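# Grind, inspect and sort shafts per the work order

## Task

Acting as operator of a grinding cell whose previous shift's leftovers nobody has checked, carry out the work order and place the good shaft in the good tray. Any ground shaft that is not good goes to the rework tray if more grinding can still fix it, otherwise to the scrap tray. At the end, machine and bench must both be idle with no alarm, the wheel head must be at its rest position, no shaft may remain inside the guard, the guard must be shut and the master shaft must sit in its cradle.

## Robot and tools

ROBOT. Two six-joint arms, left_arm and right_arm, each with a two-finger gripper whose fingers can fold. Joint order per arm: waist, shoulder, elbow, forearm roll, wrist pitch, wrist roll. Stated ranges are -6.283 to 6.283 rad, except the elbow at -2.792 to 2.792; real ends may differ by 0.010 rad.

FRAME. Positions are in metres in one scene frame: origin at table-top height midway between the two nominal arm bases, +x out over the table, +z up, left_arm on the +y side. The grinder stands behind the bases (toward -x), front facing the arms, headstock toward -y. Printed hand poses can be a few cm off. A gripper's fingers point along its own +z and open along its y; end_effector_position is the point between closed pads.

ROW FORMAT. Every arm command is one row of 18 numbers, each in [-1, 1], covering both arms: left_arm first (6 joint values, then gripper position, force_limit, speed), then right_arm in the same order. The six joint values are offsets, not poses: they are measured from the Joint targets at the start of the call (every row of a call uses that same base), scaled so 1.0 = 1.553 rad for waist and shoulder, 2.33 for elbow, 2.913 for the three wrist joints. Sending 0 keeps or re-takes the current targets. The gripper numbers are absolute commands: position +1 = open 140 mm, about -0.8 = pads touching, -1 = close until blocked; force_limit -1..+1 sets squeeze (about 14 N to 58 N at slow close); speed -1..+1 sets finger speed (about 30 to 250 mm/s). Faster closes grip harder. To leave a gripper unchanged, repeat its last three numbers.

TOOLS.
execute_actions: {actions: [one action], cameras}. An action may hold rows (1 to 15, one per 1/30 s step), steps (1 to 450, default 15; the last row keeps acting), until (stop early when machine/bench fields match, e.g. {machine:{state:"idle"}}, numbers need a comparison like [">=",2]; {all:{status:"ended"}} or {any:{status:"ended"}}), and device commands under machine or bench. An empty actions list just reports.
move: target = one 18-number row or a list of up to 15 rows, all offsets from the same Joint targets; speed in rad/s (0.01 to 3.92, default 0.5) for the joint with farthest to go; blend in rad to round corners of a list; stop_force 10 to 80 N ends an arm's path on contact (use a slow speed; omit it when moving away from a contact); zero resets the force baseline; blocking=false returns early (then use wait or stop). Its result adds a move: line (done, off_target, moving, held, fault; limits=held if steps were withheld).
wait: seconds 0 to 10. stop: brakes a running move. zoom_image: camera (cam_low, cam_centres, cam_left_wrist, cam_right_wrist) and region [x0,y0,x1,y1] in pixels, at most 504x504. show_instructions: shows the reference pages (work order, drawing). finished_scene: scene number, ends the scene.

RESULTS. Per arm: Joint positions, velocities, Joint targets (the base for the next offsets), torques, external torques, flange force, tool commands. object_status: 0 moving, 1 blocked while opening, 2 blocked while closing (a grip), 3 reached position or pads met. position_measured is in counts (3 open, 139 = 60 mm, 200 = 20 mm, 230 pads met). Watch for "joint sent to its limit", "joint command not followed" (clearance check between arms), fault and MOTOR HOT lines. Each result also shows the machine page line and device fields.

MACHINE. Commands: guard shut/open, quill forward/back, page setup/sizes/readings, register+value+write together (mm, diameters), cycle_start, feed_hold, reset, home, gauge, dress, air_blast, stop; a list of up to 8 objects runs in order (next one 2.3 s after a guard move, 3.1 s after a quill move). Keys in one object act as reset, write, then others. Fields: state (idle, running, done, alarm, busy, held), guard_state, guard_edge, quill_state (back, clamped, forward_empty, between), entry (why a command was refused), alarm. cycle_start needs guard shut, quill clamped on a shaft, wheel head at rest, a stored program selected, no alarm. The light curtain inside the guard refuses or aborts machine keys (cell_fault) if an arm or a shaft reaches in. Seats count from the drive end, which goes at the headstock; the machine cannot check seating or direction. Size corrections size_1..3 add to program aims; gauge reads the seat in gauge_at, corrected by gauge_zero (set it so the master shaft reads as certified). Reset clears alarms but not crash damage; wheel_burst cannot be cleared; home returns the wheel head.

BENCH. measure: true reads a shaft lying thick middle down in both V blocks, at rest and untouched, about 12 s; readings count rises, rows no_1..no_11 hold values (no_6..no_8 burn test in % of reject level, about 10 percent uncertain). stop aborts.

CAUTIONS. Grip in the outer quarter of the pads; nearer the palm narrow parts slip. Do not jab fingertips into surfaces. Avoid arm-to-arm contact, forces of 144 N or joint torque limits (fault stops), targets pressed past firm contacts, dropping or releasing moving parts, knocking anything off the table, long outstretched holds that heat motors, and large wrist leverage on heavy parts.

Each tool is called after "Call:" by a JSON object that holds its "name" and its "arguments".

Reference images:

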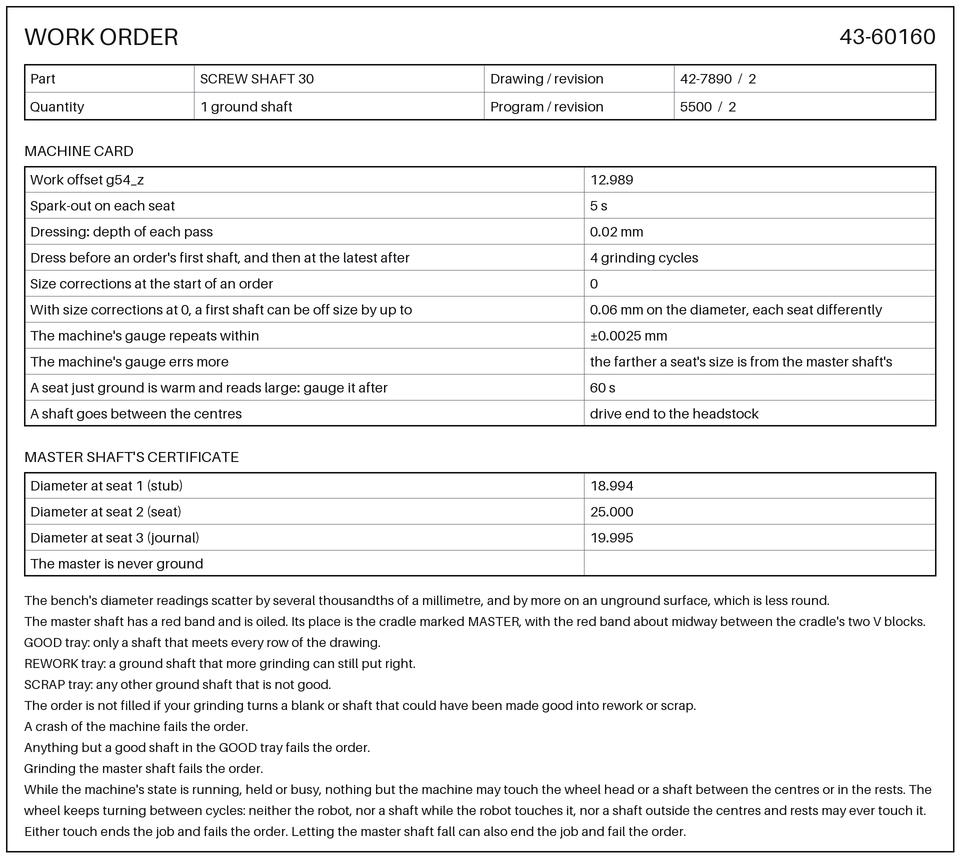

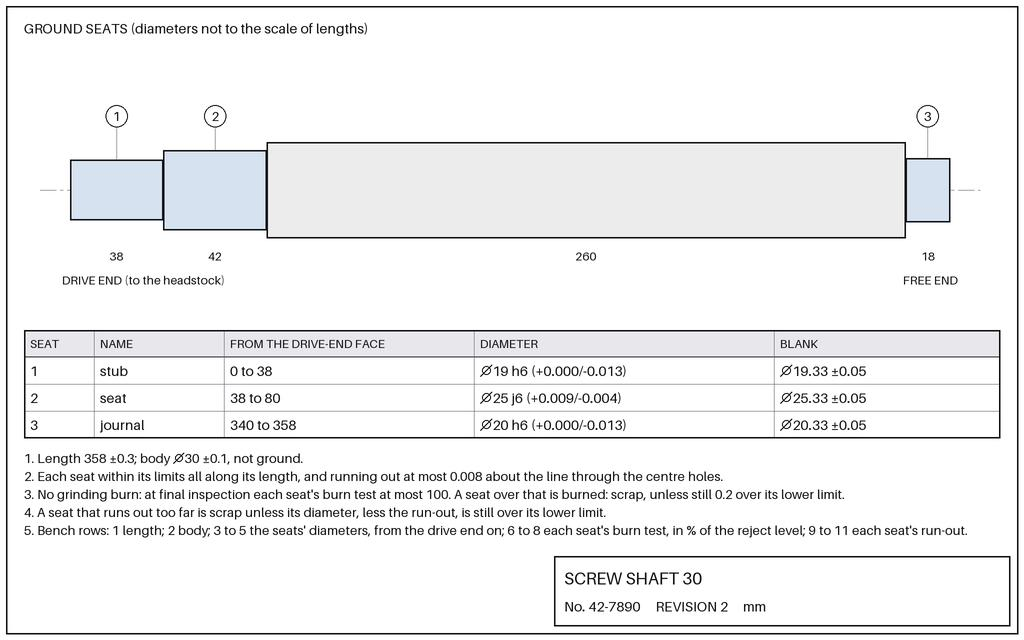

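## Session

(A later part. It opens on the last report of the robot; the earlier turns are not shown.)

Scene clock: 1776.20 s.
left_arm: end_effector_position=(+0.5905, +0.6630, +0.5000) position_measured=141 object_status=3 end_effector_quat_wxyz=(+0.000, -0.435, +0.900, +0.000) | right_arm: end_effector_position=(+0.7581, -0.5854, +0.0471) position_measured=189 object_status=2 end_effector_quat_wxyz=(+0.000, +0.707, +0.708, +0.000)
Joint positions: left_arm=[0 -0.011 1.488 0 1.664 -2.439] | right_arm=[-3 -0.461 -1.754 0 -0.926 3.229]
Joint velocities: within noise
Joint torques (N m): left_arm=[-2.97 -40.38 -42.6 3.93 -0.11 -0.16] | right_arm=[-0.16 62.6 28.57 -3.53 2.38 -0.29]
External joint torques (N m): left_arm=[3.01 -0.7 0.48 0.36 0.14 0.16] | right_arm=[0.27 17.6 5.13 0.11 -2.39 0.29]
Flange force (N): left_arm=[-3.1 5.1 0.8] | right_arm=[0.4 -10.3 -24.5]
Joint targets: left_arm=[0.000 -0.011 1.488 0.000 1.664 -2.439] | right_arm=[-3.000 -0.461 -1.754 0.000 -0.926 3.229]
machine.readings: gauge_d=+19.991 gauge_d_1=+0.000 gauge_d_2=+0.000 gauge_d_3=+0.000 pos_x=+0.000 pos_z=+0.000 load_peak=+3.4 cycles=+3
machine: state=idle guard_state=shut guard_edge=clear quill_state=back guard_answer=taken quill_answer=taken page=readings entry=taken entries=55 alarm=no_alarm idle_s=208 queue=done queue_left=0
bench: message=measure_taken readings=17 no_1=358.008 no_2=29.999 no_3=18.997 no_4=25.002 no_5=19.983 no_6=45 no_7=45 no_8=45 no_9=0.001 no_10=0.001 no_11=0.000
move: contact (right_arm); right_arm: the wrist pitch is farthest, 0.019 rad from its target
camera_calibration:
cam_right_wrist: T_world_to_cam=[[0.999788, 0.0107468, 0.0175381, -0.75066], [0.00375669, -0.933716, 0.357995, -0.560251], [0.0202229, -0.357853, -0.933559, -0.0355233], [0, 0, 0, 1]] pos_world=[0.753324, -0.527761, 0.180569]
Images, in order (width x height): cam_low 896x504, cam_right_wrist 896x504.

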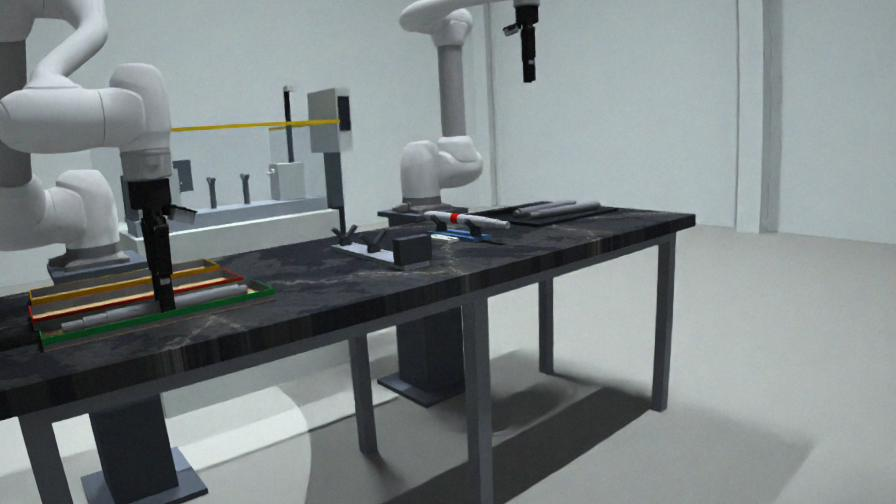

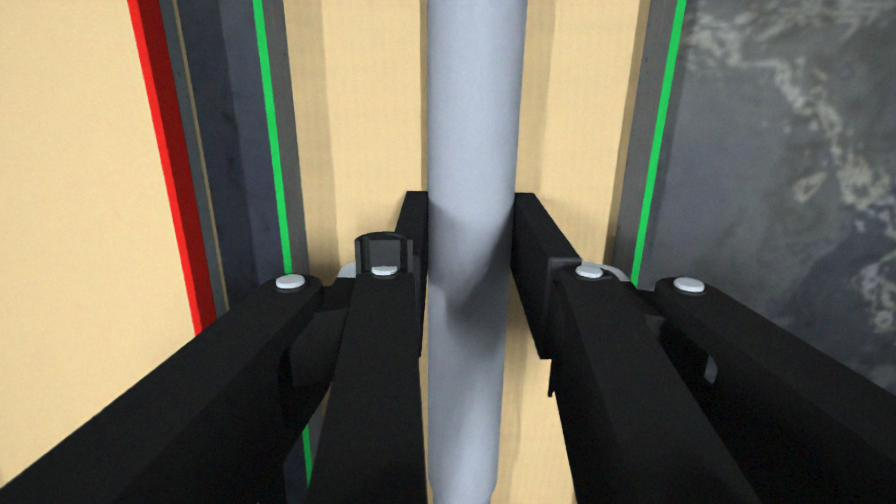

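Call:
{"name": "zoom_image", "arguments": {"camera": "cam_low", "region": [0, 230, 300, 360]}}

Call:
{"name": "execute_actions", "arguments": {"actions": [{"rows": [[0,0,0,0,0,0,-0.1,1,-1,0,0,0,0,0,0,-0.1,1,-1]], "steps": 45}], "cameras": ["cam_right_wrist"]}}

Scaled by 1.680.

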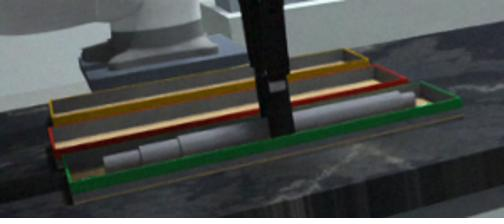

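Scene clock: 1779.23 s.
left_arm: end_effector_position=(+0.5905, +0.6630, +0.5000) position_measured=141 object_status=3 end_effector_quat_wxyz=(+0.000, -0.435, +0.900, +0.000) | right_arm: end_effector_position=(+0.7581, -0.5854, +0.0470) position_measured=141 object_status=3 end_effector_quat_wxyz=(+0.000, +0.707, +0.708, +0.000)
Joint positions: left_arm=[0 -0.011 1.488 0 1.664 -2.439] | right_arm=[-3 -0.461 -1.754 0 -0.926 3.229]
Joint velocities: within noise
Joint torques (N m): left_arm=[-2.96 -40.71 -42.52 3.9 -0.11 -0.19] | right_arm=[-0.02 74.89 33.3 -3.33 0.17 -0.41]
External joint torques (N m): left_arm=[2.93 -0.34 0.38 0.39 0.13 0.19] | right_arm=[0.51 5.31 0.59 -0.1 -0.17 0.4]
Flange force (N): left_arm=[-3.5 4.5 0.5] | right_arm=[1.0 -5.7 -5.9]
Joint targets: left_arm=[0.000 -0.011 1.488 0.000 1.664 -2.439] | right_arm=[-3.000 -0.461 -1.754 0.000 -0.926 3.229]
machine.readings: gauge_d=+19.991 gauge_d_1=+0.000 gauge_d_2=+0.000 gauge_d_3=+0.000 pos_x=+0.000 pos_z=+0.000 load_peak=+3.4 cycles=+3
machine: state=idle guard_state=shut guard_edge=clear quill_state=back guard_answer=taken quill_answer=taken page=readings entry=taken entries=55 alarm=no_alarm idle_s=211 queue=done queue_left=0
bench: message=measure_taken readings=17 no_1=358.008 no_2=29.999 no_3=18.997 no_4=25.002 no_5=19.983 no_6=45 no_7=45 no_8=45 no_9=0.001 no_10=0.001 no_11=0.000
camera_calibration:
cam_right_wrist: T_world_to_cam=[[0.99979, 0.0107122, 0.0174443, -0.750563], [0.00375798, -0.933716, 0.357995, -0.560252], [0.0201229, -0.357854, -0.933561, -0.0354464], [0, 0, 0, 1]] pos_world=[0.753225, -0.527761, 0.180569]
Images, in order (width x height): cam_right_wrist 896x504.

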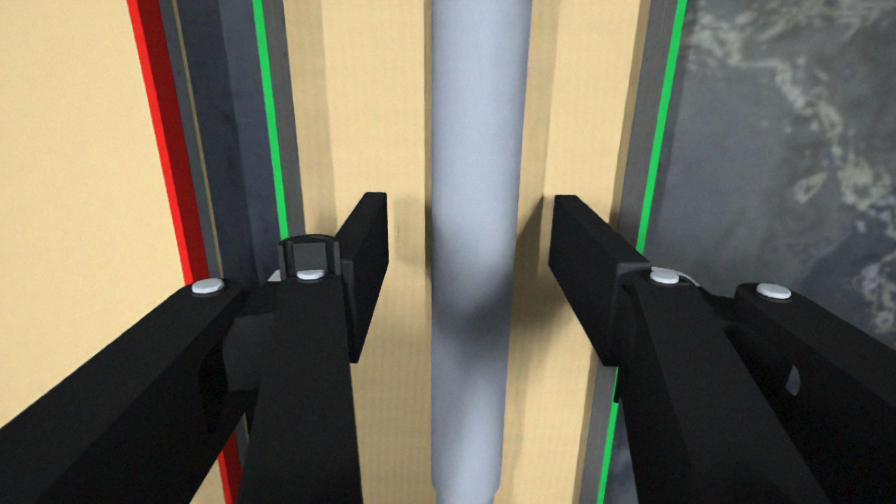

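Call:
{"name": "move", "arguments": {"target": [[0,0,0,0,0,0,-0.1,1,-1,0,0.03174,0.01573,0,-0.02971,0,-0.1,1,-1],[0,0,0,0,0,0,-0.1,1,-1,0,0.1107,0.10814,0,-0.14572,0,-0.1,1,-1]], "speed": [0.1,0.4], "blend": [0.02,0], "cameras": ["cam_right_wrist","cam_low","cam_left_wrist","cam_centres"]}}

Scene clock: 1787.27 s.
left_arm: end_effector_position=(+0.5905, +0.6630, +0.5000) position_measured=141 object_status=3 end_effector_quat_wxyz=(+0.000, -0.435, +0.900, +0.000) | right_arm: end_effector_position=(+0.7575, -0.5855, +0.2996) position_measured=141 object_status=3 end_effector_quat_wxyz=(+0.000, +0.707, +0.708, +0.000)
Joint positions: left_arm=[0 -0.011 1.488 0 1.664 -2.439] | right_arm=[-3 -0.289 -1.502 0 -1.35 3.229]
Joint velocities: within noise
Joint torques (N m): left_arm=[-2.76 -40.47 -42.47 3.92 -0.08 -0.17] | right_arm=[-0.43 66.22 41.03 -4.12 0.17 -0.36]
External joint torques (N m): left_arm=[2.68 -0.6 0.32 0.37 0.1 0.17] | right_arm=[0.4 4.78 0.07 -0.06 -0.18 0.36]
Flange force (N): left_arm=[-2.9 4.4 0.5] | right_arm=[0.8 -7.4 -2.1]
Joint targets: left_arm=[0.000 -0.011 1.488 0.000 1.664 -2.439] | right_arm=[-3.000 -0.289 -1.502 0.000 -1.350 3.229]
machine.readings: gauge_d=+19.991 gauge_d_1=+0.000 gauge_d_2=+0.000 gauge_d_3=+0.000 pos_x=+0.000 pos_z=+0.000 load_peak=+3.4 cycles=+3
machine: state=idle guard_state=shut guard_edge=clear quill_state=back guard_answer=taken quill_answer=taken page=readings entry=taken entries=55 alarm=no_alarm idle_s=219 queue=done queue_left=0
bench: message=measure_taken readings=17 no_1=358.008 no_2=29.999 no_3=18.997 no_4=25.002 no_5=19.983 no_6=45 no_7=45 no_8=45 no_9=0.001 no_10=0.001 no_11=0.000
move: done
camera_calibration:
cam_left_wrist: T_world_to_cam=[[-0.773536, 0.633497, 0.0179862, 0.0328727], [0.599547, 0.722295, 0.344722, -1.00321], [0.205389, 0.277439, -0.938532, 0.303356], [0, 0, 0, 1]] pos_world=[0.564595, 0.619627, 0.629948]
cam_right_wrist: T_world_to_cam=[[0.9998, 0.0107269, 0.0169061, -0.754234], [0.00396439, -0.933715, 0.357994, -0.650798], [0.0196256, -0.357856, -0.933571, 0.200663], [0, 0, 0, 1]] pos_world=[0.752725, -0.527761, 0.433066]

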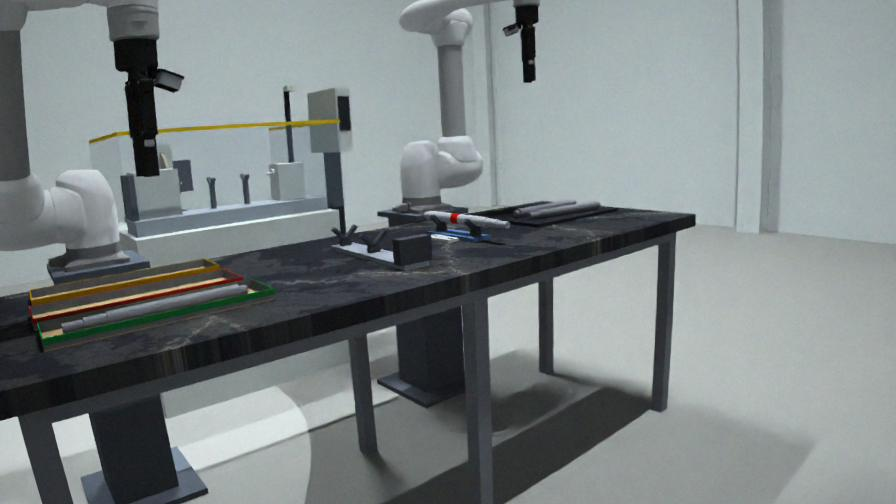

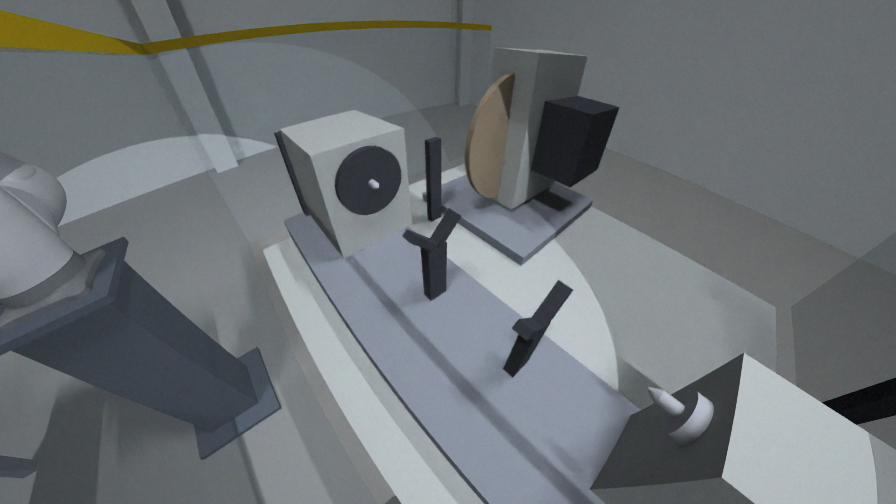

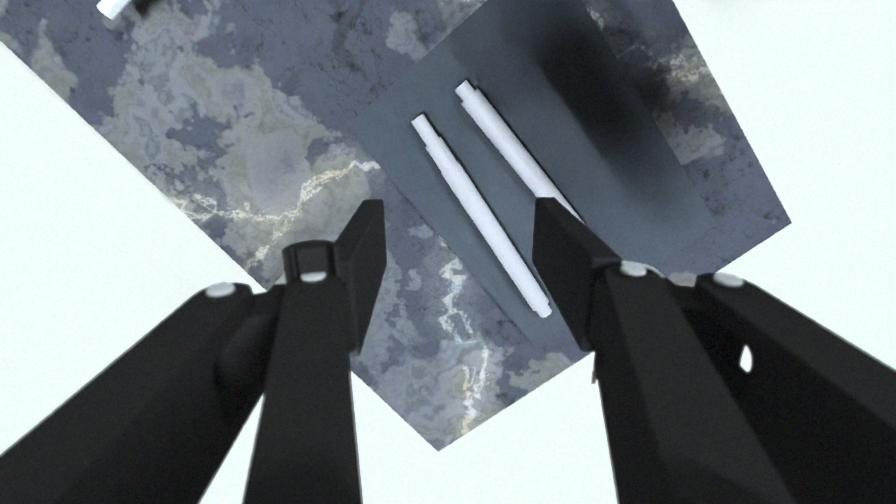

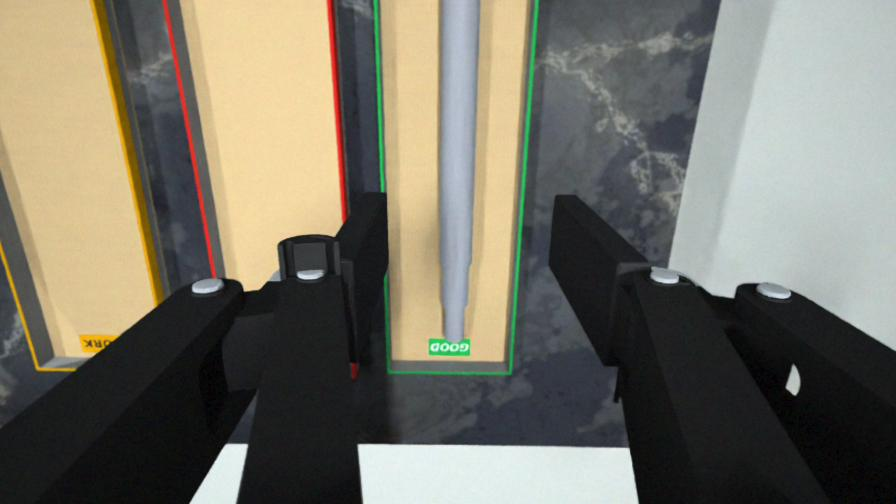

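Call:
{"name": "finished_scene", "arguments": {"scene": 1}}

The scene is finished: the task was done.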